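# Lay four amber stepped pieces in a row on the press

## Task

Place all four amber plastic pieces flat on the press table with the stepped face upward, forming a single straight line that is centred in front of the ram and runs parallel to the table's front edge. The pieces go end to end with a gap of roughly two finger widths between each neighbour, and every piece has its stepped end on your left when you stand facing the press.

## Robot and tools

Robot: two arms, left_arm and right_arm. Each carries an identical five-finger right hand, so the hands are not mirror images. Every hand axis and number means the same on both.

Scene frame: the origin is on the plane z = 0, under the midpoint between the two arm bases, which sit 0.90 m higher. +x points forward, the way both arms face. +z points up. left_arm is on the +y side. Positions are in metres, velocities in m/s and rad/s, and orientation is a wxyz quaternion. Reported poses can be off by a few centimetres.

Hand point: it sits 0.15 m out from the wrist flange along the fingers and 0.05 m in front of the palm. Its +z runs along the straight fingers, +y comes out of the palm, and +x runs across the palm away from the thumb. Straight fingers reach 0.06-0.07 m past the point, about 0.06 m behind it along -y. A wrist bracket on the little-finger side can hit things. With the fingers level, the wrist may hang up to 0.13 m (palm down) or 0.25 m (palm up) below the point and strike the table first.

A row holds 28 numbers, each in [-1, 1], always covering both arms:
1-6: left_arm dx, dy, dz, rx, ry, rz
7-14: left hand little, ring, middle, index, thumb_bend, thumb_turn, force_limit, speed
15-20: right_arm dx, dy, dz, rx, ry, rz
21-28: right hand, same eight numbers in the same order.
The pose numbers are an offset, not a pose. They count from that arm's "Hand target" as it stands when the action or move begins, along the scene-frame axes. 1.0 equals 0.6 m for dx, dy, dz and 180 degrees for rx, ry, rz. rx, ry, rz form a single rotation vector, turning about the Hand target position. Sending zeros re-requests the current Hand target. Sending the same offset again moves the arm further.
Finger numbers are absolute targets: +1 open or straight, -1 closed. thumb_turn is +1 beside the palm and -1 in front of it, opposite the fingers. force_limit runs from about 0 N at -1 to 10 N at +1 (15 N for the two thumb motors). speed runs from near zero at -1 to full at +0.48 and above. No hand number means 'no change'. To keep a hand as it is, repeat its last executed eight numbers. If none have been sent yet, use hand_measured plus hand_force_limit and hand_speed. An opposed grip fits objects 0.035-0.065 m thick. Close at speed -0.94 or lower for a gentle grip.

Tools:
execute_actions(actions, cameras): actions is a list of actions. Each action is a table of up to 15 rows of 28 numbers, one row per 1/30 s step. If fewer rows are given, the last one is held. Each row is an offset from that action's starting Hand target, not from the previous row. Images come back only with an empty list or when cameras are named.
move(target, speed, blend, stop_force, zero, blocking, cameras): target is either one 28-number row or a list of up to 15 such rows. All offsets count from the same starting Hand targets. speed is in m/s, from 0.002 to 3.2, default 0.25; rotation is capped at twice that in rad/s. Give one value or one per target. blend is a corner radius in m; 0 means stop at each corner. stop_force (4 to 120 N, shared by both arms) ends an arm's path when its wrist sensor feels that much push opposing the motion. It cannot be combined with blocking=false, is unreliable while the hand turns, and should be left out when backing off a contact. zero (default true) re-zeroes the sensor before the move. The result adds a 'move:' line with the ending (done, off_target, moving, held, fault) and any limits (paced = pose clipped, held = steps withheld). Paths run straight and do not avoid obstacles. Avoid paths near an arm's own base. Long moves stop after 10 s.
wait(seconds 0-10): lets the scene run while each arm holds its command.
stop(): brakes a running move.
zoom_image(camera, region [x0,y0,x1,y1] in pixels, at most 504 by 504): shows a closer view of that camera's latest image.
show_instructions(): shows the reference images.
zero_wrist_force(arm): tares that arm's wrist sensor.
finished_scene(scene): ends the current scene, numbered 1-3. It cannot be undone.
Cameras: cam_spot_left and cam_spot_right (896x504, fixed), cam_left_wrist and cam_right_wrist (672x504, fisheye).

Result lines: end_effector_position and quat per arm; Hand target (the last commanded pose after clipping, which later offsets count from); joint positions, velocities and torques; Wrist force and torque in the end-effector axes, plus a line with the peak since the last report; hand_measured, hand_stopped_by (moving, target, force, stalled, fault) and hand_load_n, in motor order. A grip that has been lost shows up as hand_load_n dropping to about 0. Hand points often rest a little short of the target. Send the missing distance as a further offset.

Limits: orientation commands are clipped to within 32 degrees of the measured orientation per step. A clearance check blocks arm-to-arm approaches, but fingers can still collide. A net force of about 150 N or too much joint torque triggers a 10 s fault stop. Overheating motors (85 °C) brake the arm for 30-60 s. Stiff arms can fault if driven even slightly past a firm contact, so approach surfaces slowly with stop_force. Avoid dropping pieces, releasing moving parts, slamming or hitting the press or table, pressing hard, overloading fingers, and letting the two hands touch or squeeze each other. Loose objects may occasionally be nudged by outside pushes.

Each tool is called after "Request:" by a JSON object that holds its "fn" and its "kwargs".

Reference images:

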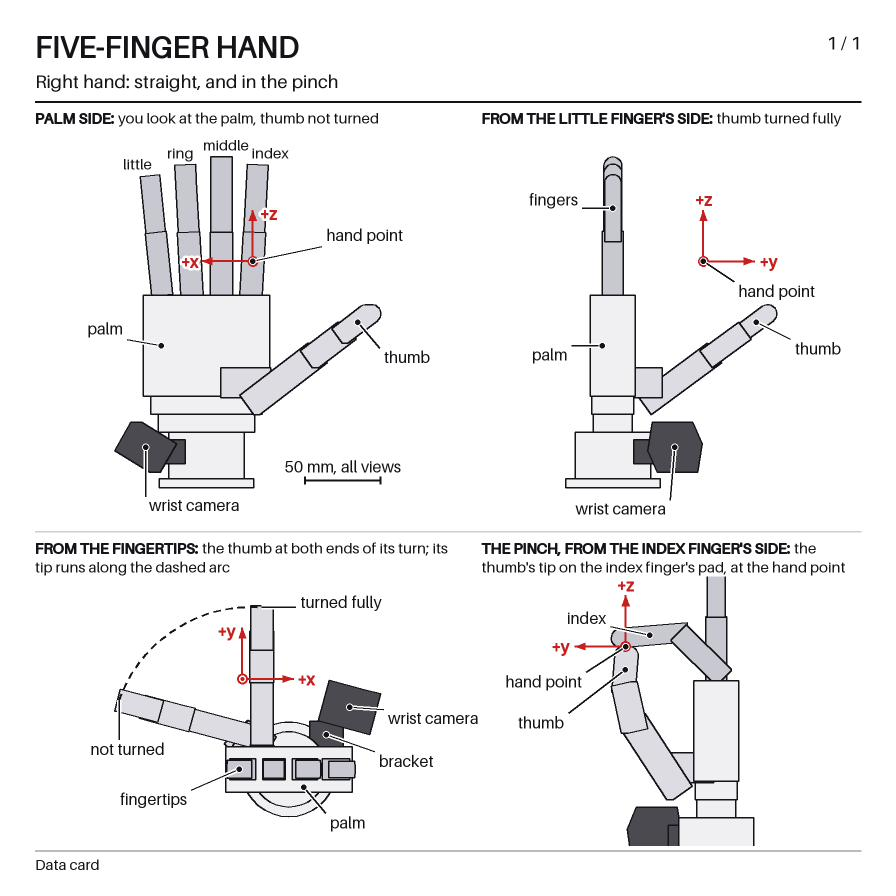

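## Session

Request:
{"fn": "execute_actions", "kwargs": {"actions": []}}

Scene clock: 0.00 s.
left_arm: end_effector_position=(+0.1796, +0.5273, +1.2930) hand_measured=(+1.000, +1.000, +1.000, +1.000, +1.000, +1.000) hand_load_n=(+0.0, +0.0, +0.0, +0.0, +0.0, +0.0) hand_stopped_by=(target, target, target, target, target, target) hand_force_limit=0.00 hand_speed=-0.80 end_effector_quat_wxyz=(-0.108, +0.050, +0.933, -0.340) | right_arm: end_effector_position=(+0.1304, -0.5147, +1.2212) hand_measured=(+1.000, +1.000, +1.000, +1.000, +1.000, +1.000) hand_load_n=(+0.0, +0.0, +0.0, +0.0, +0.0, +0.0) hand_stopped_by=(target, target, target, target, target, target) hand_force_limit=0.00 hand_speed=-0.80 end_effector_quat_wxyz=(-0.110, -0.111, +0.927, -0.342)
Joint positions: left_arm=[-0.381 -2.06 2.206 1.407 2.3 -1.851] | right_arm=[-0.08 -2.06 2.36 1.372 2.3 -1.851]
Joint velocities: within noise
Joint torques (N m): no reading
Motor temperatures (°C): left_arm=[33 30 32 37 38 38] | right_arm=[36 28 34 39 40 40]
Wrist force (N): no reading
Wrist torque (N m): no reading
Wrist force, peak (N): no reading
Hand target: left_arm +0.1796, +0.5273, +1.2930; -0.108, +0.050, +0.933, -0.340 | right_arm +0.1304, -0.5147, +1.2212; -0.110, -0.111, +0.927, -0.342
camera_calibration:
cam_left_wrist: T_world_to_cam=[[-0.202857, 0.786064, -0.583911, 0.3754], [0.931086, 0.339479, 0.133538, -0.525031], [0.303195, -0.516582, -0.800759, 1.37276], [0, 0, 0, 1]] pos_world=[0.148787, 0.592293, 1.38856]
cam_right_wrist: T_world_to_cam=[[-0.529002, 0.674203, -0.515371, 1.04565], [0.796786, 0.603601, -0.028235, 0.250249], [0.292042, -0.425577, -0.856502, 0.897641], [0, 0, 0, 1]] pos_world=[0.0916066, -0.474016, 1.31479]

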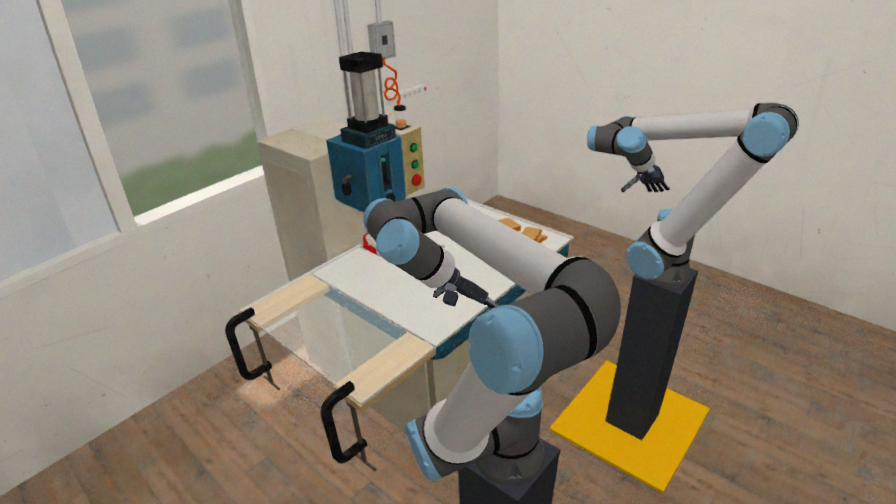

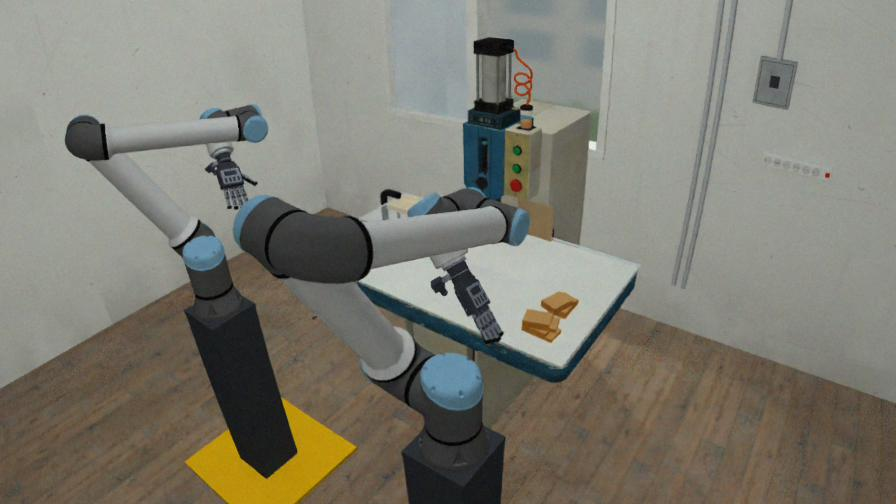

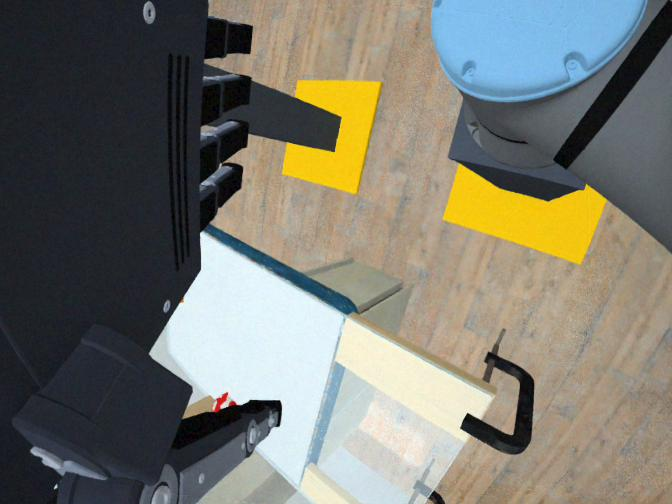

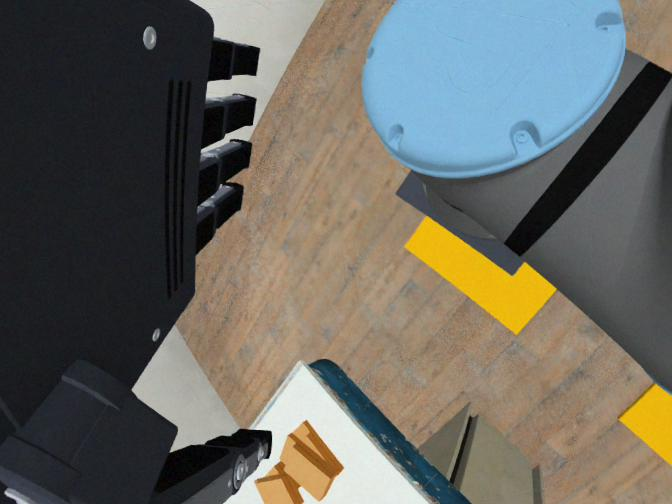

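Request:
{"fn": "move", "kwargs": {"target": [0,0,0,0,0,0,1,1,1,1,1,1,0,-0.8,0.80,0.09,-0.1,0.2230,-0.0717,0.0724,1,1,1,1,1,1,0,-0.8], "speed": 0.5, "cameras": ["cam_right_wrist","cam_spot_right"]}}

Request:
{"fn": "zoom_image", "kwargs": {"camera": "cam_right_wrist", "region": [220, 100, 460, 340]}}

Scene clock: 5.93 s.
left_arm: end_effector_position=(+0.1796, +0.5273, +1.2930) hand_measured=(+1.000, +1.000, +1.000, +1.000, +1.000, +1.000) hand_load_n=(+0.0, -0.5, +0.0, +0.0, +0.0, -0.5) hand_stopped_by=(target, target, target, target, target, target) hand_force_limit=0.00 hand_speed=-0.80 end_effector_quat_wxyz=(-0.108, +0.050, +0.933, -0.340) | right_arm: end_effector_position=(+0.6103, -0.4607, +1.1612) hand_measured=(+1.000, +1.000, +1.000, +1.000, +1.000, +1.000) hand_load_n=(+0.0, +0.0, +0.0, +0.0, +0.0, +0.0) hand_stopped_by=(target, target, target, target, target, target) hand_force_limit=0.00 hand_speed=-0.80 end_effector_quat_wxyz=(+0.075, -0.206, +0.975, -0.025)
Joint positions: left_arm=[-0.381 -2.06 2.206 1.407 2.3 -1.851] | right_arm=[-0.267 -1.35 1.772 0.992 1.546 -2.252]
Joint torques (N m): left_arm=[-2.54 5.47 -39.9 3.86 1.75 0.34] | right_arm=[20.19 -48.58 -47.87 6.09 -2.74 4.2]
Wrist force (N): left_arm=[0.0 0.1 -0.1] | right_arm=[-0.4 -0.8 0.0]
Wrist torque (N m): left_arm=[0.01 0.00 -0.01] | right_arm=[-0.06 0.06 0.00]
Wrist force, peak (N): left_arm=[-0.2 0.0 -0.6] | right_arm=[-2.1 -1.5 0.8]
Hand target: left_arm +0.1796, +0.5273, +1.2930; -0.108, +0.050, +0.933, -0.340 | right_arm +0.6104, -0.4607, +1.1612; +0.075, -0.206, +0.975, -0.025
Off the commanded pose: left_arm 0.000 m, 0 deg | right_arm 0.000 m, 0 deg.
move: done
camera_calibration:
cam_right_wrist: T_world_to_cam=[[-0.626557, 0.77008, -0.120013, 0.87685], [0.592135, 0.570476, 0.569151, -0.750421], [0.506756, 0.285542, -0.813427, 0.875636], [0, 0, 0, 1]] pos_world=[0.550014, -0.497179, 1.2446]
Images, in order (width x height): cam_spot_right 896x504, cam_right_wrist 672x504.

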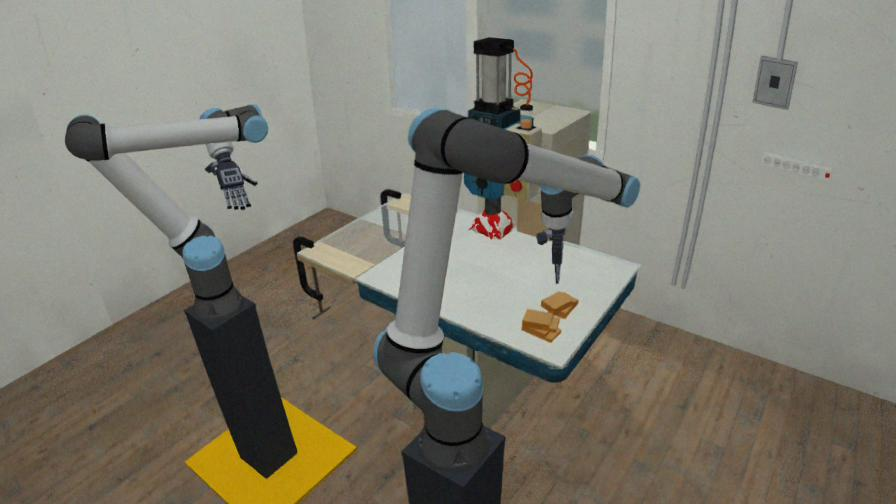

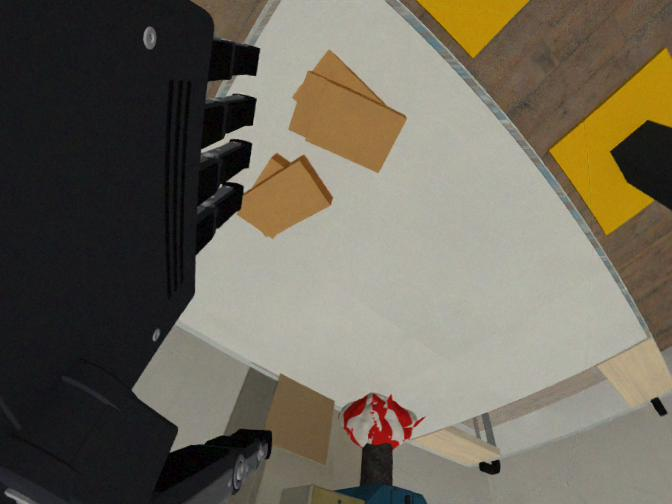

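Scaled by 2.100 from the camera's 672x504 image, which has a finer 960x720 frame.

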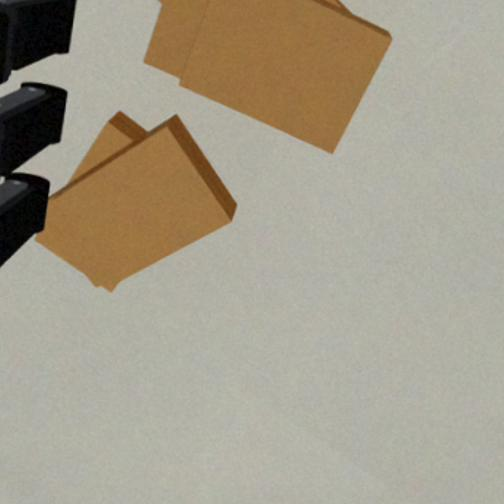

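Request:
{"fn": "move", "kwargs": {"target": [0,0,0,0,0,0,1,1,1,1,1,1,0,-0.8,-0.017,-0.1,-0.035,0.0160,0.0481,-0.1322,1,1,1,1,1,1,0,-0.8], "speed": 0.4, "cameras": ["cam_right_wrist"]}}

Request:
{"fn": "zoom_image", "kwargs": {"camera": "cam_right_wrist", "region": [240, 130, 440, 330]}}

Scene clock: 11.30 s.
left_arm: end_effector_position=(+0.1796, +0.5273, +1.2930) hand_measured=(+1.000, +1.000, +1.000, +1.000, +1.000, +1.000) hand_load_n=(+0.0, +0.0, +0.0, +0.0, +0.0, +0.0) hand_stopped_by=(target, target, target, target, target, target) hand_force_limit=0.00 hand_speed=-0.80 end_effector_quat_wxyz=(-0.108, +0.050, +0.933, -0.340) | right_arm: end_effector_position=(+0.6002, -0.5207, +1.1402) hand_measured=(+1.000, +1.000, +1.000, +1.000, +1.000, +1.000) hand_load_n=(+0.0, +0.0, +0.0, +0.0, +0.0, +0.0) hand_stopped_by=(target, target, target, target, target, target) hand_force_limit=0.00 hand_speed=-0.80 end_effector_quat_wxyz=(+0.001, +0.000, +1.000, +0.000)
Joint positions: left_arm=[-0.381 -2.06 2.206 1.407 2.3 -1.851] | right_arm=[-0.365 -1.313 1.796 1.086 1.57 -1.936]
Joint torques (N m): left_arm=[-2.97 5.52 -39.18 3.75 1.91 0.3] | right_arm=[-13.52 -48.49 -22.09 6.39 3.17 4.74]
Wrist force (N): left_arm=[0.3 0.1 -0.2] | right_arm=[-0.2 -0.8 -0.3]
Wrist torque (N m): left_arm=[0.02 -0.04 0.01] | right_arm=[-0.04 0.02 -0.07]
Wrist force, peak (N): left_arm=[-0.3 0.0 -0.5] | right_arm=[0.1 -1.7 0.2]
Hand target: left_arm +0.1796, +0.5273, +1.2930; -0.108, +0.050, +0.933, -0.340 | right_arm +0.6002, -0.5207, +1.1402; +0.001, +0.000, +1.000, +0.000
Off the commanded pose: left_arm 0.000 m, 0 deg | right_arm 0.000 m, 0 deg.
move: done
camera_calibration:
cam_right_wrist: T_world_to_cam=[[-0.270728, 0.962632, -0.00673973, 0.67171], [0.843782, 0.240662, 0.479702, -0.919086], [0.463398, 0.124182, -0.877406, 0.895746], [0, 0, 0, 1]] pos_world=[0.542272, -0.536657, 1.23135]
Images, in order (width x height): cam_right_wrist 672x504.

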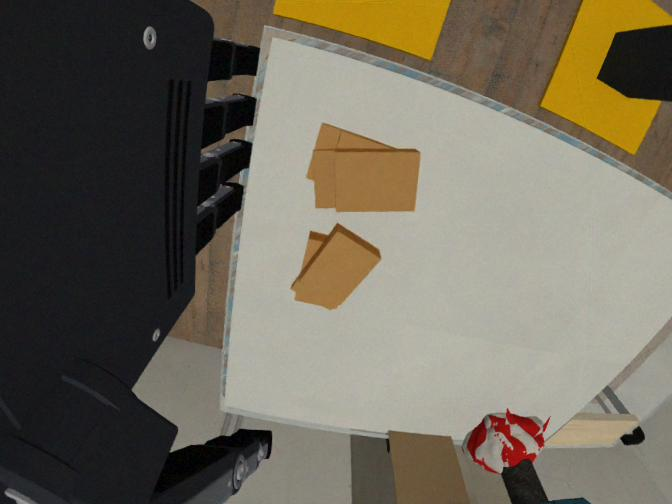

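Scaled by 2.520 from the camera's 672x504 image, which has a finer 960x720 frame.

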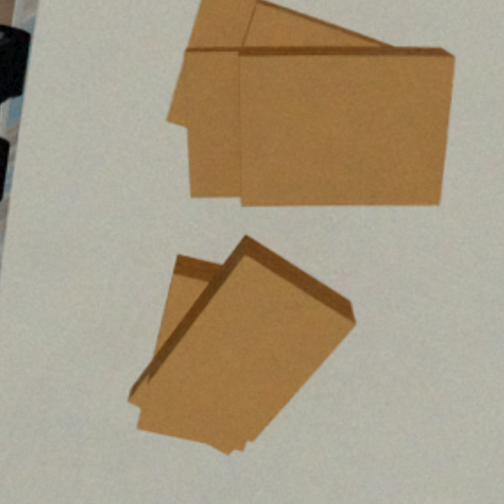

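Request:
{"fn": "zoom_image", "kwargs": {"camera": "cam_right_wrist", "region": [280, 215, 390, 325]}}

Scaled by 4.582 from the camera's 672x504 image, which has a finer 960x720 frame.

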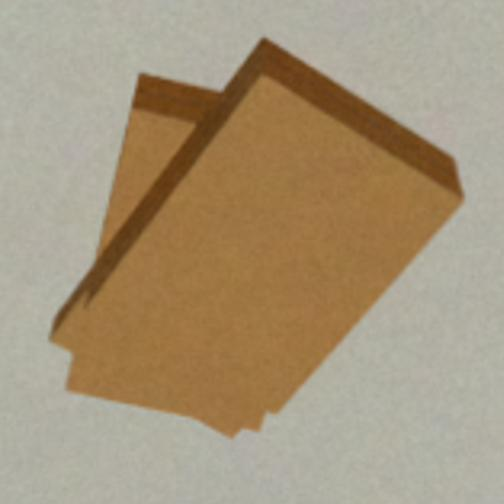

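Request:
{"fn": "move", "kwargs": {"target": [[0,0,0,0,0,0,1,1,1,1,1,1,0,-0.8,0.2717,0.0513,-0.15,-0.2864,0.0467,-0.0956,1,0.5,0.5,0.5,1,-1,0,0],[0,0,0,0,0,0,1,1,1,1,1,1,0,-0.8,0.2717,0.0513,-0.2587,-0.2864,0.0467,-0.0956,1,0.5,0.5,0.5,1,-1,0,0]], "speed": [0.4,0.15], "blend": 0.01, "cameras": ["cam_right_wrist"]}}

Scene clock: 39.47 s.
left_arm: end_effector_position=(+0.1796, +0.5273, +1.2930) hand_measured=(+1.000, +1.000, +1.000, +1.000, +1.000, +1.000) hand_load_n=(+0.0, +0.0, +0.0, +0.0, +0.0, -0.5) hand_stopped_by=(target, target, target, target, target, target) hand_force_limit=0.00 hand_speed=-0.80 end_effector_quat_wxyz=(-0.108, +0.050, +0.933, -0.340) | right_arm: end_effector_position=(+0.7632, -0.4899, +0.9851) hand_measured=(+1.000, +0.500, +0.500, +0.500, +1.000, -1.000) hand_load_n=(+0.0, -0.5, +0.0, +0.0, +0.0, +0.5) hand_stopped_by=(target, target, target, target, target, target) hand_force_limit=0.00 hand_speed=0.00 end_effector_quat_wxyz=(-0.070, +0.144, +0.887, -0.433)
Joint positions: left_arm=[-0.381 -2.06 2.206 1.407 2.3 -1.851] | right_arm=[0.076 -0.73 1.38 1.381 2.384 -0.972]
Joint torques (N m): left_arm=[-2.64 4.49 -39.84 4.01 1.76 0.22] | right_arm=[18.62 -86.45 -18.26 0.31 4.62 4.19]
Wrist force (N): left_arm=[-0.1 0.2 -0.1] | right_arm=[0.2 0.1 -0.3]
Wrist torque (N m): left_arm=[0.03 0.02 -0.01] | right_arm=[0.01 -0.05 -0.04]
Wrist force, peak (N): left_arm=[-0.7 -0.2 -0.1] | right_arm=[0.6 -1.4 -0.2]
Hand target: left_arm +0.1796, +0.5273, +1.2930; -0.108, +0.050, +0.933, -0.340 | right_arm +0.7632, -0.4899, +0.9850; -0.070, +0.144, +0.887, -0.433
Off the commanded pose: left_arm 0.000 m, 0 deg | right_arm 0.000 m, 0 deg.
move: done
camera_calibration:
cam_right_wrist: T_world_to_cam=[[-0.0701409, 0.642713, -0.762889, 1.12027], [0.967223, 0.230923, 0.105618, -0.720137], [0.244051, -0.730476, -0.637844, 0.19305], [0, 0, 0, 1]] pos_world=[0.727996, -0.412701, 1.05384]
Images, in order (width x height): cam_right_wrist 672x504.

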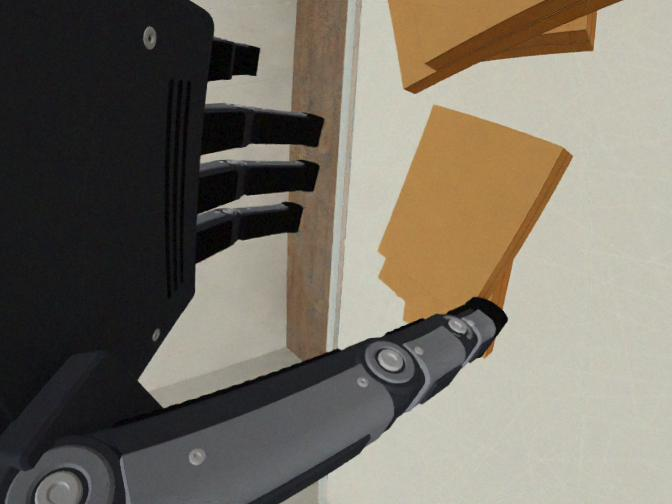

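Request:
{"fn": "move", "kwargs": {"target": [0,0,0,0,0,0,1,1,1,1,1,1,0,-0.8,-0.0021,-0.0063,-0.1142,0,0,0,1,0.5,0.5,0.5,1,-1,0,0], "speed": 0.06, "stop_force": 4}}

Request:
{"fn": "move", "kwargs": {"target": [0,0,0,0,0,0,1,1,1,1,1,1,0,-0.8,0,0,0,0,0,0,1,0,-0.1,-0.1,1,-1,-0.2,-0.88], "cameras": ["cam_right_wrist"]}}

Scene clock: 44.47 s.
left_arm: end_effector_position=(+0.1796, +0.5273, +1.2930) hand_measured=(+1.000, +1.000, +1.000, +1.000, +1.000, +1.000) hand_load_n=(+0.0, +0.0, +0.0, +0.0, +0.0, -0.5) hand_stopped_by=(target, target, target, target, target, target) hand_force_limit=0.00 hand_speed=-0.80 end_effector_quat_wxyz=(-0.108, +0.050, +0.933, -0.340) | right_arm: end_effector_position=(+0.7620, -0.4937, +0.9164) hand_measured=(+1.000, +0.500, +0.500, +0.500, +1.000, -1.000) hand_load_n=(+0.0, +0.0, +0.0, +0.0, +0.0, +0.0) hand_stopped_by=(target, target, target, target, target, target) hand_force_limit=0.00 hand_speed=0.00 end_effector_quat_wxyz=(-0.070, +0.144, +0.887, -0.433)
Joint positions: left_arm=[-0.381 -2.06 2.206 1.407 2.3 -1.851] | right_arm=[0.071 -0.661 1.391 1.296 2.386 -0.978]
Joint torques (N m): left_arm=[-2.32 4.34 -39.98 3.69 1.86 0.19] | right_arm=[-13.83 -90.86 -15.14 1.4 4.34 -3.22]
Wrist force (N): left_arm=[-0.1 0.1 -0.1] | right_arm=[0.2 -0.5 -0.2]
Wrist torque (N m): left_arm=[0.02 0.02 -0.01] | right_arm=[-0.08 -0.05 0.20]
Wrist force, peak (N): left_arm=[-0.2 0.3 -0.5] | right_arm=[0.0 -0.8 -0.9]
Hand target: left_arm +0.1796, +0.5273, +1.2930; -0.108, +0.050, +0.933, -0.340 | right_arm +0.7620, -0.4937, +0.9164; -0.070, +0.144, +0.887, -0.433
Off the commanded pose: left_arm 0.000 m, 0 deg | right_arm 0.000 m, 0 deg.
move: done

Scene clock: 45.80 s.
left_arm: end_effector_position=(+0.1796, +0.5273, +1.2930) hand_measured=(+1.000, +1.000, +1.000, +1.000, +1.000, +1.000) hand_load_n=(+0.0, +0.0, +0.0, +0.0, +0.0, +0.0) hand_stopped_by=(target, target, target, target, target, target) hand_force_limit=0.00 hand_speed=-0.80 end_effector_quat_wxyz=(-0.108, +0.050, +0.933, -0.340) | right_arm: end_effector_position=(+0.7620, -0.4937, +0.9164) hand_measured=(+1.000, +0.144, +0.168, +0.156, +1.000, -1.000) hand_load_n=(+0.0, +4.0, +4.0, +6.5, +2.0, +1.0) hand_stopped_by=(target, force, force, force, target, target) hand_force_limit=-0.20 hand_speed=-0.88 end_effector_quat_wxyz=(-0.070, +0.144, +0.887, -0.433)
Joint positions: left_arm=[-0.381 -2.06 2.206 1.407 2.3 -1.851] | right_arm=[0.071 -0.661 1.391 1.296 2.386 -0.978]
Joint torques (N m): left_arm=[-1.77 5.43 -39.13 4.37 1.94 0.25] | right_arm=[-10.97 -95.14 -19.03 2.11 3.71 -3.21]
Wrist force (N): left_arm=[-0.3 0.1 -0.2] | right_arm=[0.1 1.4 1.5]
Wrist torque (N m): left_arm=[0.03 0.05 -0.02] | right_arm=[-0.05 -0.07 0.23]
Wrist force, peak (N): left_arm=[0.1 0.2 -0.4] | right_arm=[-0.1 1.8 1.2]
Hand target: left_arm +0.1796, +0.5273, +1.2930; -0.108, +0.050, +0.933, -0.340 | right_arm +0.7620, -0.4937, +0.9164; -0.070, +0.144, +0.887, -0.433
Off the commanded pose: left_arm 0.000 m, 0 deg | right_arm 0.000 m, 0 deg.
move: done
camera_calibration:
cam_right_wrist: T_world_to_cam=[[-0.0701989, 0.642649, -0.762938, 1.07028], [0.967223, 0.230954, 0.105545, -0.710661], [0.244032, -0.730522, -0.637797, 0.14672], [0, 0, 0, 1]] pos_world=[0.726696, -0.416501, 0.985141]
Images, in order (width x height): cam_right_wrist 672x504.

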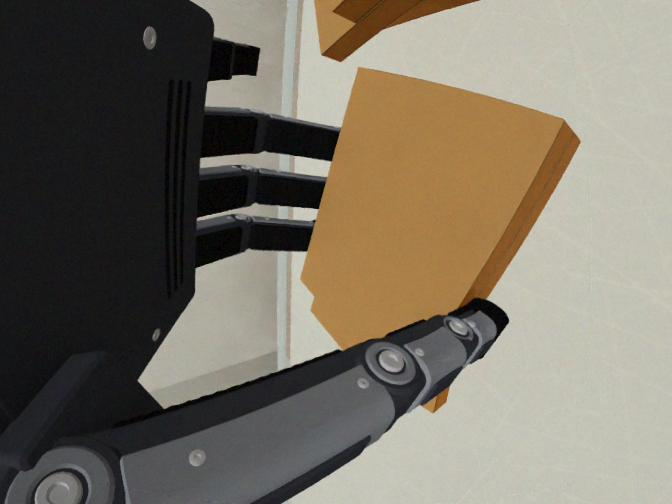

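Request:
{"fn": "move", "kwargs": {"target": [[0,0,0,0,0,0,1,1,1,1,1,1,0,-0.8,0,0,0.15,0,0,0,1,0,-0.1,-0.1,1,-1,-0.2,-0.88],[0,0,0,0,0,0,1,1,1,1,1,1,0,-0.8,-0.0275,0.718,0.16,0,0,0.6083,1,0,-0.1,-0.1,1,-1,-0.2,-0.88],[0,0,0,0,0,0,1,1,1,1,1,1,0,-0.8,-0.0275,0.718,-0.022,0,0,0.6083,1,0,-0.1,-0.1,1,-1,-0.2,-0.88]], "speed": [0.12,0.45,0.15], "blend": 0.015}}

Request:
{"fn": "move", "kwargs": {"target": [0,0,0,0,0,0,1,1,1,1,1,1,0,-0.8,0,0,-0.04,0,0,0,1,0,-0.1,-0.1,1,-1,-0.2,-0.88], "speed": 0.012, "stop_force": 5, "cameras": ["cam_right_wrist"]}}

Request:
{"fn": "move", "kwargs": {"target": [0,0,0,0,0,0,1,1,1,1,1,1,0,-0.8,0,0,-0.0005,0,0,0,1,0.5,0.5,0.5,1,-1,0,-0.6], "speed": 0.03}}

Request:
{"fn": "move", "kwargs": {"target": [[0,0,0,0,0,0,1,1,1,1,1,1,0,-0.8,0,0,0.15,0,0,0,1,1,1,1,1,1,0,0],[0,0,0,0,0,0,1,1,1,1,1,1,0,-0.8,-0.24,-0.08,0.57,0.2238,0.2274,-0.4673,1,1,1,1,1,1,0,0]], "speed": [0.15,0.5], "blend": 0.02, "cameras": ["cam_right_wrist"]}}

Scene clock: 65.30 s.
left_arm: end_effector_position=(+0.1796, +0.5273, +1.2930) hand_measured=(+1.000, +1.000, +1.000, +1.000, +1.000, +1.000) hand_load_n=(+0.0, +0.0, +0.0, +0.0, +0.0, +0.0) hand_stopped_by=(target, target, target, target, target, target) hand_force_limit=0.00 hand_speed=-0.80 end_effector_quat_wxyz=(-0.108, +0.050, +0.933, -0.340) | right_arm: end_effector_position=(+0.7455, -0.0629, +0.9034) hand_measured=(+1.000, +0.144, +0.168, +0.156, +1.000, -1.000) hand_load_n=(+0.0, +4.0, +4.0, +6.5, +2.0, +1.0) hand_stopped_by=(target, force, force, force, target, target) hand_force_limit=-0.20 hand_speed=-0.88 end_effector_quat_wxyz=(-0.313, +0.641, -0.630, +0.307)
Joint positions: left_arm=[-0.381 -2.06 2.206 1.407 2.3 -1.851] | right_arm=[0.429 -0.954 1.667 -0.008 1.89 -2.879]
Joint torques (N m): left_arm=[-0.74 5.24 -39.87 3.81 1.89 0.32] | right_arm=[-11.2 -78.95 -19.68 -1.76 -2.08 -3.16]
Wrist force (N): left_arm=[0.0 0.1 -0.2] | right_arm=[-0.1 1.8 1.3]
Wrist torque (N m): left_arm=[0.02 0.01 0.00] | right_arm=[-0.02 -0.02 0.21]
Wrist force, peak (N): left_arm=[-0.5 0.1 -0.3] | right_arm=[-0.1 2.8 2.3]
Hand target: left_arm +0.1796, +0.5273, +1.2930; -0.108, +0.050, +0.933, -0.340 | right_arm +0.7455, -0.0629, +0.9032; -0.313, +0.641, -0.630, +0.307
Off the commanded pose: left_arm 0.000 m, 0 deg | right_arm 0.000 m, 0 deg.
move: done

Scene clock: 68.13 s.
left_arm: end_effector_position=(+0.1796, +0.5273, +1.2930) hand_measured=(+1.000, +1.000, +1.000, +1.000, +1.000, +1.000) hand_load_n=(+0.5, +0.0, +0.0, +0.0, +0.0, +0.0) hand_stopped_by=(target, target, target, target, target, target) hand_force_limit=0.00 hand_speed=-0.80 end_effector_quat_wxyz=(-0.108, +0.050, +0.933, -0.340) | right_arm: end_effector_position=(+0.7455, -0.0629, +0.8899) hand_measured=(+1.000, +0.144, +0.168, +0.156, +1.000, -1.000) hand_load_n=(+0.0, +4.0, +4.0, +6.5, +2.0, +0.5) hand_stopped_by=(target, force, force, force, target, target) hand_force_limit=-0.20 hand_speed=-0.88 end_effector_quat_wxyz=(-0.313, +0.641, -0.630, +0.307)
Joint positions: left_arm=[-0.381 -2.06 2.206 1.407 2.3 -1.851] | right_arm=[0.429 -0.939 1.672 -0.027 1.89 -2.879]
Joint torques (N m): left_arm=[-1.67 4.68 -39.66 3.86 1.86 0.33] | right_arm=[-12.07 -100.67 -44.62 3.41 -0.6 -3.31]
Wrist force (N): left_arm=[0.0 0.2 -0.3] | right_arm=[-0.1 1.6 1.4]
Wrist torque (N m): left_arm=[0.05 0.01 0.00] | right_arm=[-0.04 0.00 0.20]
Wrist force, peak (N): left_arm=[-0.4 -0.1 0.2] | right_arm=[0.6 -6.0 -7.2]
Hand target: left_arm +0.1796, +0.5273, +1.2930; -0.108, +0.050, +0.933, -0.340 | right_arm +0.7455, -0.0629, +0.8899; -0.313, +0.641, -0.630, +0.307 (not the last commanded pose)
Off the commanded pose: left_arm 0.000 m, 0 deg | right_arm 0.011 m, 0 deg.
move: contact (right_arm)
camera_calibration:
cam_right_wrist: T_world_to_cam=[[-0.582388, -0.280642, -0.762932, 1.09577], [-0.54046, 0.834728, 0.105511, 0.370522], [0.607229, 0.473782, -0.637811, 0.253586], [0, 0, 0, 1]] pos_world=[0.684429, -0.121911, 0.958641]
Images, in order (width x height): cam_right_wrist 672x504.

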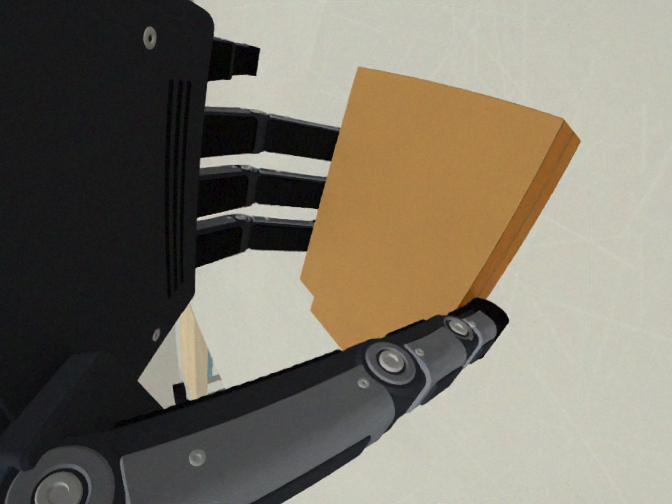

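Scene clock: 68.83 s.
left_arm: end_effector_position=(+0.1796, +0.5273, +1.2930) hand_measured=(+1.000, +1.000, +1.000, +1.000, +1.000, +1.000) hand_load_n=(+0.0, +0.0, +0.0, +0.0, +0.0, +0.0) hand_stopped_by=(target, target, target, target, target, target) hand_force_limit=0.00 hand_speed=-0.80 end_effector_quat_wxyz=(-0.108, +0.050, +0.933, -0.340) | right_arm: end_effector_position=(+0.7455, -0.0629, +0.8897) hand_measured=(+1.000, +0.500, +0.500, +0.500, +1.000, -1.000) hand_load_n=(+0.0, +0.0, +0.0, -0.5, +0.0, +0.0) hand_stopped_by=(target, target, target, target, target, target) hand_force_limit=0.00 hand_speed=-0.60 end_effector_quat_wxyz=(-0.313, +0.641, -0.630, +0.307)
Joint positions: left_arm=[-0.381 -2.06 2.206 1.407 2.3 -1.851] | right_arm=[0.429 -0.939 1.672 -0.027 1.89 -2.879]
Joint torques (N m): left_arm=[-1.9 4.24 -39.7 3.64 2.14 0.24] | right_arm=[-12.31 -77.1 -26.3 -1.75 0.2 -3.17]
Wrist force (N): left_arm=[-0.4 -0.2 0.2] | right_arm=[0.1 -0.3 -0.8]
Wrist torque (N m): left_arm=[-0.05 0.05 -0.04] | right_arm=[-0.04 0.00 0.18]
Wrist force, peak (N): left_arm=[-0.4 -0.2 0.2] | right_arm=[0.1 1.7 1.1]
Hand target: left_arm +0.1796, +0.5273, +1.2930; -0.108, +0.050, +0.933, -0.340 | right_arm +0.7455, -0.0629, +0.8896; -0.313, +0.641, -0.630, +0.307
Off the commanded pose: left_arm 0.000 m, 0 deg | right_arm 0.000 m, 0 deg.
move: done

Scene clock: 71.93 s.
left_arm: end_effector_position=(+0.1796, +0.5273, +1.2930) hand_measured=(+1.000, +1.000, +1.000, +1.000, +1.000, +1.000) hand_load_n=(-0.5, +0.0, +0.0, +0.0, +0.0, -0.5) hand_stopped_by=(target, target, target, target, target, target) hand_force_limit=0.00 hand_speed=-0.80 end_effector_quat_wxyz=(-0.108, +0.050, +0.933, -0.340) | right_arm: end_effector_position=(+0.6015, -0.1109, +1.2316) hand_measured=(+1.000, +1.000, +1.000, +1.000, +1.000, +1.000) hand_load_n=(+0.0, +0.0, +0.0, +0.0, +0.0, +0.0) hand_stopped_by=(target, target, target, target, target, target) hand_force_limit=0.00 hand_speed=0.00 end_effector_quat_wxyz=(+0.001, +0.000, +1.000, -0.001)
Joint positions: left_arm=[-0.381 -2.06 2.206 1.407 2.3 -1.851] | right_arm=[0.33 -1.185 1.45 1.305 1.573 -1.241]
Joint torques (N m): left_arm=[-3.75 3.57 -39.29 3.88 1.8 0.16] | right_arm=[-15.37 -86.16 -25.24 6.75 -2.17 4.31]
Wrist force (N): left_arm=[-0.2 0.2 0.0] | right_arm=[0.3 -0.8 0.1]
Wrist torque (N m): left_arm=[0.02 0.03 -0.01] | right_arm=[-0.07 -0.05 -0.05]
Wrist force, peak (N): left_arm=[0.1 -0.2 -0.4] | right_arm=[0.4 -1.3 -0.9]
Hand target: left_arm +0.1796, +0.5273, +1.2930; -0.108, +0.050, +0.933, -0.340 | right_arm +0.6015, -0.1109, +1.2316; +0.001, +0.000, +1.000, -0.001
Off the commanded pose: left_arm 0.000 m, 0 deg | right_arm 0.000 m, 0 deg.
move: done
camera_calibration:
cam_right_wrist: T_world_to_cam=[[-0.270743, 0.962613, -0.00866379, 0.280632], [0.843513, 0.241563, 0.479722, -1.06236], [0.463879, 0.122573, -0.877378, 0.923986], [0, 0, 0, 1]] pos_world=[0.543476, -0.126769, 1.32275]
Images, in order (width x height): cam_right_wrist 672x504.

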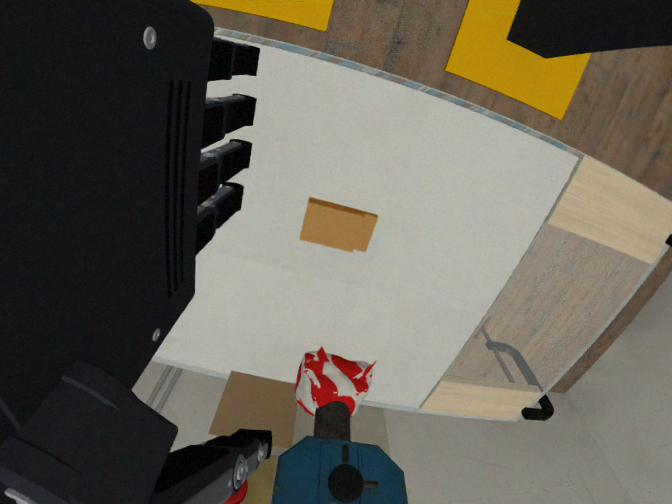

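Request:
{"fn": "zoom_image", "kwargs": {"camera": "cam_right_wrist", "region": [280, 180, 400, 270]}}

Request:
{"fn": "zoom_image", "kwargs": {"camera": "cam_right_wrist", "region": [280, 330, 400, 450]}}

Scaled by 4.200 from the camera's 672x504 image, which has a finer 960x720 frame.

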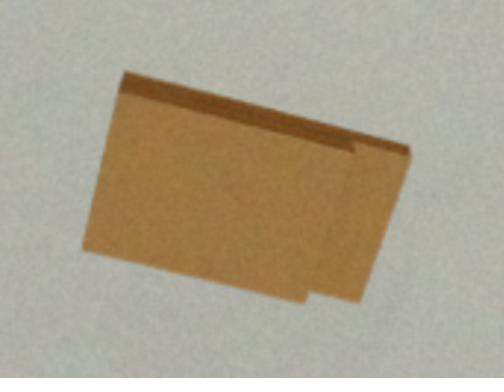

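Scaled by 4.200 from the camera's 672x504 image, which has a finer 960x720 frame.

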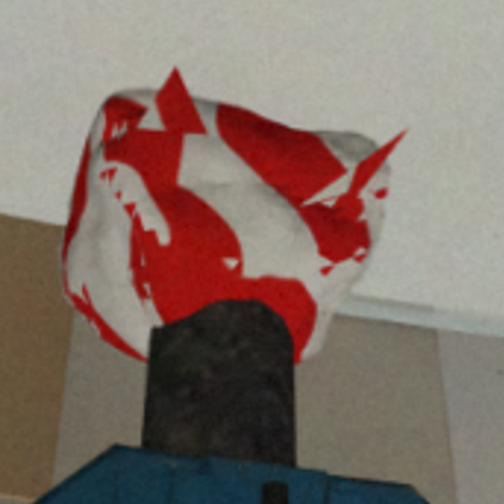

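Request:
{"fn": "move", "kwargs": {"target": [0,0,0,0,0,0,1,1,1,1,1,1,0,-0.8,0,-0.682,-0.16,0,0,0,1,1,1,1,1,1,0,0], "speed": 0.6, "cameras": ["cam_right_wrist"]}}

Request:
{"fn": "zoom_image", "kwargs": {"camera": "cam_right_wrist", "region": [240, 130, 440, 330]}}

Scene clock: 88.83 s.
left_arm: end_effector_position=(+0.1796, +0.5273, +1.2930) hand_measured=(+1.000, +1.000, +1.000, +1.000, +1.000, +1.000) hand_load_n=(+0.0, +0.0, +0.0, +0.0, +0.0, +0.0) hand_stopped_by=(target, target, target, target, target, target) hand_force_limit=0.00 hand_speed=-0.80 end_effector_quat_wxyz=(-0.108, +0.050, +0.933, -0.340) | right_arm: end_effector_position=(+0.6014, -0.5199, +1.1356) hand_measured=(+1.000, +1.000, +1.000, +1.000, +1.000, +1.000) hand_load_n=(+0.0, +0.0, +0.0, +0.0, +0.0, +0.0) hand_stopped_by=(target, target, target, target, target, target) hand_force_limit=0.00 hand_speed=0.00 end_effector_quat_wxyz=(+0.001, +0.000, +1.000, -0.001)
Joint positions: left_arm=[-0.381 -2.06 2.206 1.407 2.3 -1.851] | right_arm=[-0.362 -1.308 1.798 1.078 1.572 -1.933]
Joint torques (N m): left_arm=[-0.78 4.19 -39.26 3.82 1.66 0.56] | right_arm=[-16.3 -49.51 -47.18 1.18 -2.57 -3.84]
Wrist force (N): left_arm=[-0.3 0.1 -0.2] | right_arm=[-0.2 -1.1 -0.1]
Wrist torque (N m): left_arm=[0.04 0.05 -0.02] | right_arm=[-0.08 0.02 0.18]
Wrist force, peak (N): left_arm=[-0.5 -0.2 -0.2] | right_arm=[-0.2 -3.5 0.7]
Hand target: left_arm +0.1796, +0.5273, +1.2930; -0.108, +0.050, +0.933, -0.340 | right_arm +0.6015, -0.5201, +1.1356; +0.001, +0.000, +1.000, -0.001
Off the commanded pose: left_arm 0.000 m, 0 deg | right_arm 0.000 m, 0 deg.
move: done
camera_calibration:
cam_right_wrist: T_world_to_cam=[[-0.270482, 0.962688, -0.00845092, 0.673117], [0.843705, 0.241261, 0.479536, -0.917459], [0.463682, 0.122576, -0.877482, 0.890172], [0, 0, 0, 1]] pos_world=[0.543373, -0.535768, 1.22675]
Images, in order (width x height): cam_right_wrist 672x504.

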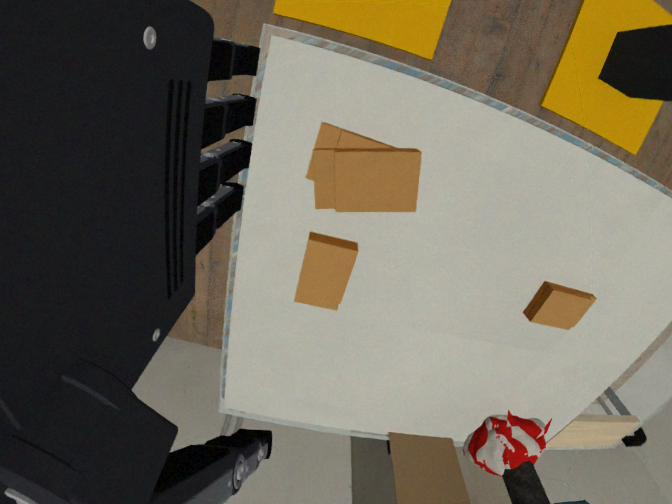

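Scaled by 2.520 from the camera's 672x504 image, which has a finer 960x720 frame.

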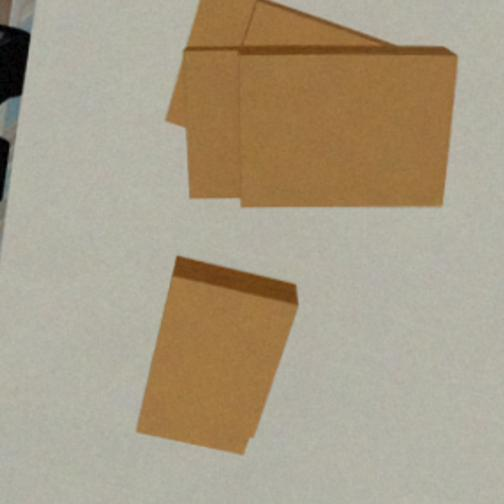

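Request:
{"fn": "move", "kwargs": {"target": [[0,0,0,0,0,0,1,1,1,1,1,1,0,-0.8,0.3145,0.0432,-0.16,-0.2886,-0.003,0.0062,1,0.5,0.5,0.5,1,-1,0,0],[0,0,0,0,0,0,1,1,1,1,1,1,0,-0.8,0.3145,0.0432,-0.2927,-0.2886,-0.003,0.0062,1,0.5,0.5,0.5,1,-1,0,0]], "speed": [0.4,0.15], "blend": 0.01, "cameras": ["cam_right_wrist"]}}

Scene clock: 100.40 s.
left_arm: end_effector_position=(+0.1796, +0.5273, +1.2930) hand_measured=(+1.000, +1.000, +1.000, +1.000, +1.000, +1.000) hand_load_n=(+0.0, +0.0, +0.0, +0.0, +0.0, +0.0) hand_stopped_by=(target, target, target, target, target, target) hand_force_limit=0.00 hand_speed=-0.80 end_effector_quat_wxyz=(-0.108, +0.050, +0.933, -0.340) | right_arm: end_effector_position=(+0.7902, -0.4942, +0.9602) hand_measured=(+1.000, +0.500, +0.500, +0.500, +1.000, -1.000) hand_load_n=(+0.0, +0.0, +0.0, +0.0, +0.0, +0.0) hand_stopped_by=(target, target, target, target, target, target) hand_force_limit=0.00 hand_speed=0.00 end_effector_quat_wxyz=(+0.005, -0.010, +0.899, -0.439)
Joint positions: left_arm=[-0.381 -2.06 2.206 1.407 2.3 -1.851] | right_arm=[0.071 -0.78 1.434 0.98 2.477 -1.491]
Joint torques (N m): left_arm=[-1.18 3.86 -39.71 3.82 2.37 0.48] | right_arm=[19.36 -87.5 -18.78 1.36 5 -2.71]
Wrist force (N): left_arm=[-0.2 0.0 -0.2] | right_arm=[0.0 -0.2 -0.3]
Wrist torque (N m): left_arm=[0.01 0.04 -0.02] | right_arm=[-0.02 -0.02 -0.06]
Wrist force, peak (N): left_arm=[-0.5 0.2 -0.2] | right_arm=[0.6 -1.8 -0.3]
Hand target: left_arm +0.1796, +0.5273, +1.2930; -0.108, +0.050, +0.933, -0.340 | right_arm +0.7902, -0.4942, +0.9600; +0.005, -0.010, +0.899, -0.439
Off the commanded pose: left_arm 0.000 m, 0 deg | right_arm 0.000 m, 0 deg.
move: done
camera_calibration:
cam_right_wrist: T_world_to_cam=[[-0.282561, 0.580912, -0.763348, 1.24368], [0.832499, 0.543847, 0.105713, -0.481535], [0.476555, -0.605616, -0.637279, 0.0448521], [0, 0, 0, 1]] pos_world=[0.730917, -0.433422, 1.02884]
Images, in order (width x height): cam_right_wrist 672x504.

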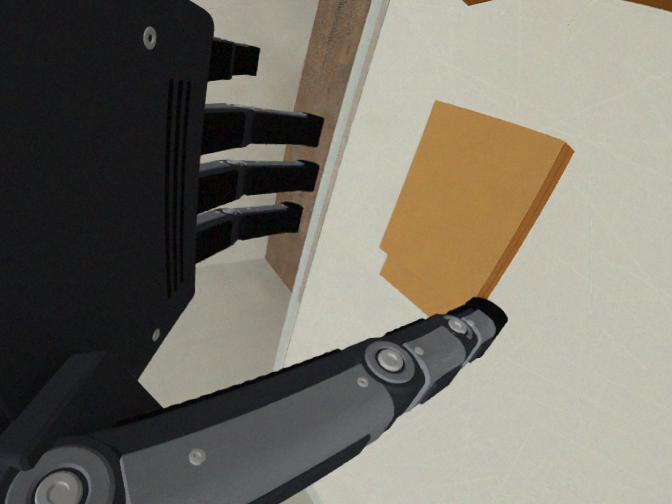

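Request:
{"fn": "move", "kwargs": {"target": [0,0,0,0,0,0,1,1,1,1,1,1,0,-0.8,0.001,-0.006,-0.1183,0,0,0,1,0.5,0.5,0.5,1,-1,0,0], "speed": 0.06, "stop_force": 4}}

Request:
{"fn": "move", "kwargs": {"target": [0,0,0,0,0,0,1,1,1,1,1,1,0,-0.8,0,0,0,0,0,0,1,0,-0.1,-0.1,1,-1,-0.2,-0.88], "cameras": ["cam_right_wrist"]}}

Scene clock: 105.33 s.
left_arm: end_effector_position=(+0.1796, +0.5273, +1.2930) hand_measured=(+1.000, +1.000, +1.000, +1.000, +1.000, +1.000) hand_load_n=(+0.0, +0.0, +0.0, +0.0, +0.0, +0.0) hand_stopped_by=(target, target, target, target, target, target) hand_force_limit=0.00 hand_speed=-0.80 end_effector_quat_wxyz=(-0.108, +0.050, +0.933, -0.340) | right_arm: end_effector_position=(+0.7908, -0.4978, +0.8890) hand_measured=(+1.000, +0.500, +0.500, +0.500, +1.000, -1.000) hand_load_n=(+0.5, +0.0, +0.0, +0.0, +0.0, +0.0) hand_stopped_by=(target, target, target, target, target, target) hand_force_limit=0.00 hand_speed=0.00 end_effector_quat_wxyz=(+0.005, -0.010, +0.899, -0.439)
Joint positions: left_arm=[-0.381 -2.06 2.206 1.407 2.3 -1.851] | right_arm=[0.067 -0.707 1.444 0.889 2.478 -1.498]
Joint torques (N m): left_arm=[-2.17 3.98 -39.33 3.84 2.19 0.86] | right_arm=[-14.82 -89.2 -15.76 1.07 4.9 -3.13]
Wrist force (N): left_arm=[0.1 0.3 -0.1] | right_arm=[0.1 -0.4 -0.3]
Wrist torque (N m): left_arm=[0.04 -0.02 0.01] | right_arm=[-0.04 -0.04 0.19]
Wrist force, peak (N): left_arm=[0.1 0.6 0.1] | right_arm=[0.0 -1.0 -0.7]
Hand target: left_arm +0.1796, +0.5273, +1.2930; -0.108, +0.050, +0.933, -0.340 | right_arm +0.7908, -0.4978, +0.8890; +0.005, -0.010, +0.899, -0.439
Off the commanded pose: left_arm 0.000 m, 0 deg | right_arm 0.000 m, 0 deg.
move: done

Scene clock: 106.67 s.
left_arm: end_effector_position=(+0.1796, +0.5273, +1.2930) hand_measured=(+1.000, +1.000, +1.000, +1.000, +1.000, +1.000) hand_load_n=(+0.5, +0.0, +0.0, +0.0, +0.0, +0.0) hand_stopped_by=(target, target, target, target, target, target) hand_force_limit=0.00 hand_speed=-0.80 end_effector_quat_wxyz=(-0.108, +0.050, +0.933, -0.340) | right_arm: end_effector_position=(+0.7908, -0.4978, +0.8890) hand_measured=(+1.000, +0.146, +0.168, +0.156, +1.000, -1.000) hand_load_n=(+0.0, +7.5, +4.0, +4.5, +2.0, +4.0) hand_stopped_by=(target, force, force, force, target, target) hand_force_limit=-0.20 hand_speed=-0.88 end_effector_quat_wxyz=(+0.005, -0.010, +0.899, -0.439)
Joint positions: left_arm=[-0.381 -2.06 2.206 1.407 2.3 -1.851] | right_arm=[0.067 -0.707 1.444 0.889 2.478 -1.498]
Joint torques (N m): left_arm=[-1.11 5.5 -40.12 3.74 1.89 0.39] | right_arm=[-9.6 -91.89 -16.52 1.71 3.98 -3.06]
Wrist force (N): left_arm=[-0.2 0.3 -0.2] | right_arm=[0.2 1.0 0.6]
Wrist torque (N m): left_arm=[0.05 0.03 -0.01] | right_arm=[-0.07 -0.08 0.24]
Wrist force, peak (N): left_arm=[-0.2 0.3 -0.3] | right_arm=[0.3 1.4 1.2]
Hand target: left_arm +0.1796, +0.5273, +1.2930; -0.108, +0.050, +0.933, -0.340 | right_arm +0.7908, -0.4978, +0.8890; +0.005, -0.010, +0.899, -0.439
Off the commanded pose: left_arm 0.000 m, 0 deg | right_arm 0.000 m, 0 deg.
move: done
camera_calibration:
cam_right_wrist: T_world_to_cam=[[-0.282764, 0.580831, -0.763334, 1.19169], [0.832414, 0.544003, 0.105585, -0.472298], [0.476583, -0.605554, -0.637317, -0.00294603], [0, 0, 0, 1]] pos_world=[0.731518, -0.437021, 0.957645]
Images, in order (width x height): cam_right_wrist 672x504.

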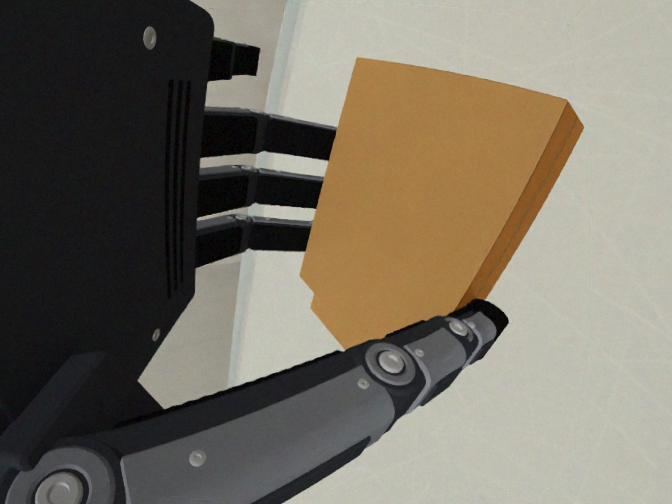

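Request:
{"fn": "move", "kwargs": {"target": [[0,0,0,0,0,0,1,1,1,1,1,1,0,-0.8,0,0,0.2,0,0,0,1,0,-0.1,-0.1,1,-1,-0.2,-0.88],[0,0,0,0,0,0,1,1,1,1,1,1,0,-0.8,-0.0767,0.9,0.25,0,0,0.4961,1,0,-0.1,-0.1,1,-1,-0.2,-0.88]], "speed": [0.15,0.45], "blend": 0.02}}

Request:
{"fn": "move", "kwargs": {"target": [[0,0,0,0,0,0,1,1,1,1,1,1,0,-0.8,0,0.3462,0,0,0,0,1,0,-0.1,-0.1,1,-1,-0.2,-0.88],[0,0,0,0,0,0,1,1,1,1,1,1,0,-0.8,0,0.3462,-0.225,0,0,0,1,0,-0.1,-0.1,1,-1,-0.2,-0.88]], "speed": [0.35,0.15], "blend": 0.01}}

Request:
{"fn": "move", "kwargs": {"target": [0,0,0,0,0,0,1,1,1,1,1,1,0,-0.8,0,0,-0.04,0,0,0,1,0,-0.1,-0.1,1,-1,-0.2,-0.88], "speed": 0.012, "stop_force": 5, "cameras": ["cam_right_wrist"]}}

Scene clock: 116.77 s.
left_arm: end_effector_position=(+0.1796, +0.5273, +1.2930) hand_measured=(+1.000, +1.000, +1.000, +1.000, +1.000, +1.000) hand_load_n=(+0.0, +0.0, +0.0, +0.0, +0.0, +0.0) hand_stopped_by=(target, target, target, target, target, target) hand_force_limit=0.00 hand_speed=-0.80 end_effector_quat_wxyz=(-0.108, +0.050, +0.933, -0.340) | right_arm: end_effector_position=(+0.7447, +0.0421, +1.0390) hand_measured=(+1.000, +0.146, +0.168, +0.156, +1.000, -1.000) hand_load_n=(+0.0, +7.5, +4.0, +4.5, +2.0, +4.0) hand_stopped_by=(target, force, force, force, target, target) hand_force_limit=-0.20 hand_speed=-0.88 end_effector_quat_wxyz=(-0.312, +0.638, -0.633, +0.308)
Joint positions: left_arm=[-0.381 -2.06 2.206 1.407 2.3 -1.851] | right_arm=[0.555 -0.971 1.418 0.293 1.992 -2.783]
Joint torques (N m): left_arm=[-1.98 5.2 -40.28 3.89 1.86 0.78] | right_arm=[19.21 -85.02 -52.16 -1.36 -1.9 -3.12]
Wrist force (N): left_arm=[0.3 0.1 -0.2] | right_arm=[-0.1 1.6 1.5]
Wrist torque (N m): left_arm=[0.02 -0.04 0.02] | right_arm=[-0.05 -0.03 0.21]
Wrist force, peak (N): left_arm=[0.3 -0.2 -0.4] | right_arm=[0.1 3.0 2.0]
Hand target: left_arm +0.1796, +0.5273, +1.2930; -0.108, +0.050, +0.933, -0.340 | right_arm +0.7447, +0.0422, +1.0390; -0.312, +0.638, -0.632, +0.308
Off the commanded pose: left_arm 0.000 m, 0 deg | right_arm 0.000 m, 0 deg.
move: done

Scene clock: 118.87 s.
left_arm: end_effector_position=(+0.1796, +0.5273, +1.2930) hand_measured=(+1.000, +1.000, +1.000, +1.000, +1.000, +1.000) hand_load_n=(+0.0, +0.0, +0.0, +0.0, +0.0, +0.0) hand_stopped_by=(target, target, target, target, target, target) hand_force_limit=0.00 hand_speed=-0.80 end_effector_quat_wxyz=(-0.108, +0.050, +0.933, -0.340) | right_arm: end_effector_position=(+0.7448, +0.2499, +0.9042) hand_measured=(+1.000, +0.146, +0.168, +0.156, +1.000, -1.000) hand_load_n=(+0.0, +7.5, +4.0, +4.5, +2.5, +4.0) hand_stopped_by=(target, force, force, force, target, target) hand_force_limit=-0.20 hand_speed=-0.88 end_effector_quat_wxyz=(-0.312, +0.638, -0.633, +0.308)
Joint positions: left_arm=[-0.381 -2.06 2.206 1.407 2.3 -1.851] | right_arm=[0.748 -0.604 1.018 0.397 2.129 -2.631]
Joint torques (N m): left_arm=[-1.58 6.19 -39.82 3.83 2.17 0.37] | right_arm=[19.11 -105.01 -26.5 -1.2 1.87 -2.38]
Wrist force (N): left_arm=[0.2 -0.2 -0.2] | right_arm=[-0.1 1.5 1.3]
Wrist torque (N m): left_arm=[-0.03 -0.03 0.00] | right_arm=[-0.05 0.02 -0.06]
Wrist force, peak (N): left_arm=[-0.3 0.1 -0.4] | right_arm=[0.0 2.7 2.2]
Hand target: left_arm +0.1796, +0.5273, +1.2930; -0.108, +0.050, +0.933, -0.340 | right_arm +0.7447, +0.2499, +0.9040; -0.312, +0.638, -0.632, +0.308
Off the commanded pose: left_arm 0.000 m, 0 deg | right_arm 0.000 m, 0 deg.
move: done

Scene clock: 121.63 s.
left_arm: end_effector_position=(+0.1796, +0.5273, +1.2930) hand_measured=(+1.000, +1.000, +1.000, +1.000, +1.000, +1.000) hand_load_n=(+0.0, +0.0, +0.0, +0.0, +0.0, +0.0) hand_stopped_by=(target, target, target, target, target, target) hand_force_limit=0.00 hand_speed=-0.80 end_effector_quat_wxyz=(-0.108, +0.050, +0.933, -0.340) | right_arm: end_effector_position=(+0.7447, +0.2499, +0.8894) hand_measured=(+1.000, +0.146, +0.168, +0.156, +1.000, -1.000) hand_load_n=(+0.0, +7.5, +4.0, +4.5, +2.0, +3.5) hand_stopped_by=(target, force, force, force, target, target) hand_force_limit=-0.20 hand_speed=-0.88 end_effector_quat_wxyz=(-0.312, +0.638, -0.632, +0.308)
Joint positions: left_arm=[-0.381 -2.06 2.206 1.407 2.3 -1.851] | right_arm=[0.748 -0.592 1.024 0.38 2.129 -2.631]
Joint torques (N m): left_arm=[-3.54 6 -40.02 3.75 1.95 0.61] | right_arm=[17.04 -127.41 -50.06 4.39 -0.08 -3.41]
Wrist force (N): left_arm=[0.1 0.1 0.1] | right_arm=[-0.6 -0.5 0.2]
Wrist torque (N m): left_arm=[0.01 -0.02 0.00] | right_arm=[-0.08 0.04 -0.07]
Wrist force, peak (N): left_arm=[-0.4 0.0 -0.2] | right_arm=[0.9 -7.4 -7.4]
Hand target: left_arm +0.1796, +0.5273, +1.2930; -0.108, +0.050, +0.933, -0.340 | right_arm +0.7447, +0.2499, +0.8894; -0.312, +0.638, -0.632, +0.308 (not the last commanded pose)
Off the commanded pose: left_arm 0.000 m, 0 deg | right_arm 0.009 m, 0 deg.
move: contact (right_arm)
camera_calibration:
cam_right_wrist: T_world_to_cam=[[-0.584318, -0.275605, -0.763292, 1.18326], [-0.533689, 0.839063, 0.105587, 0.102859], [0.61135, 0.469057, -0.637367, 0.103131], [0, 0, 0, 1]] pos_world=[0.683246, 0.191434, 0.958044]
Images, in order (width x height): cam_right_wrist 672x504.

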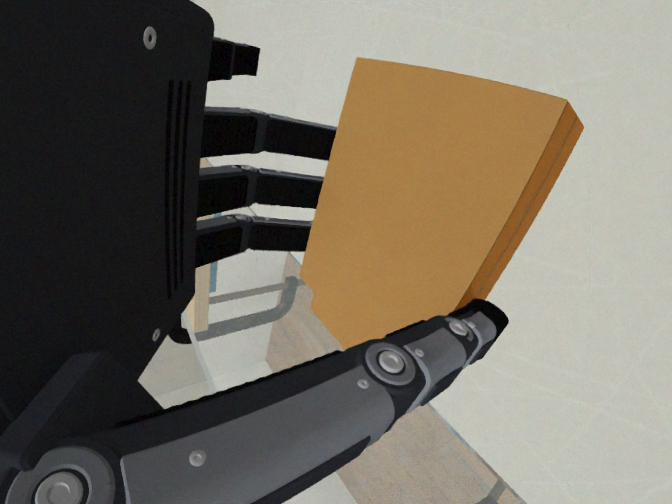

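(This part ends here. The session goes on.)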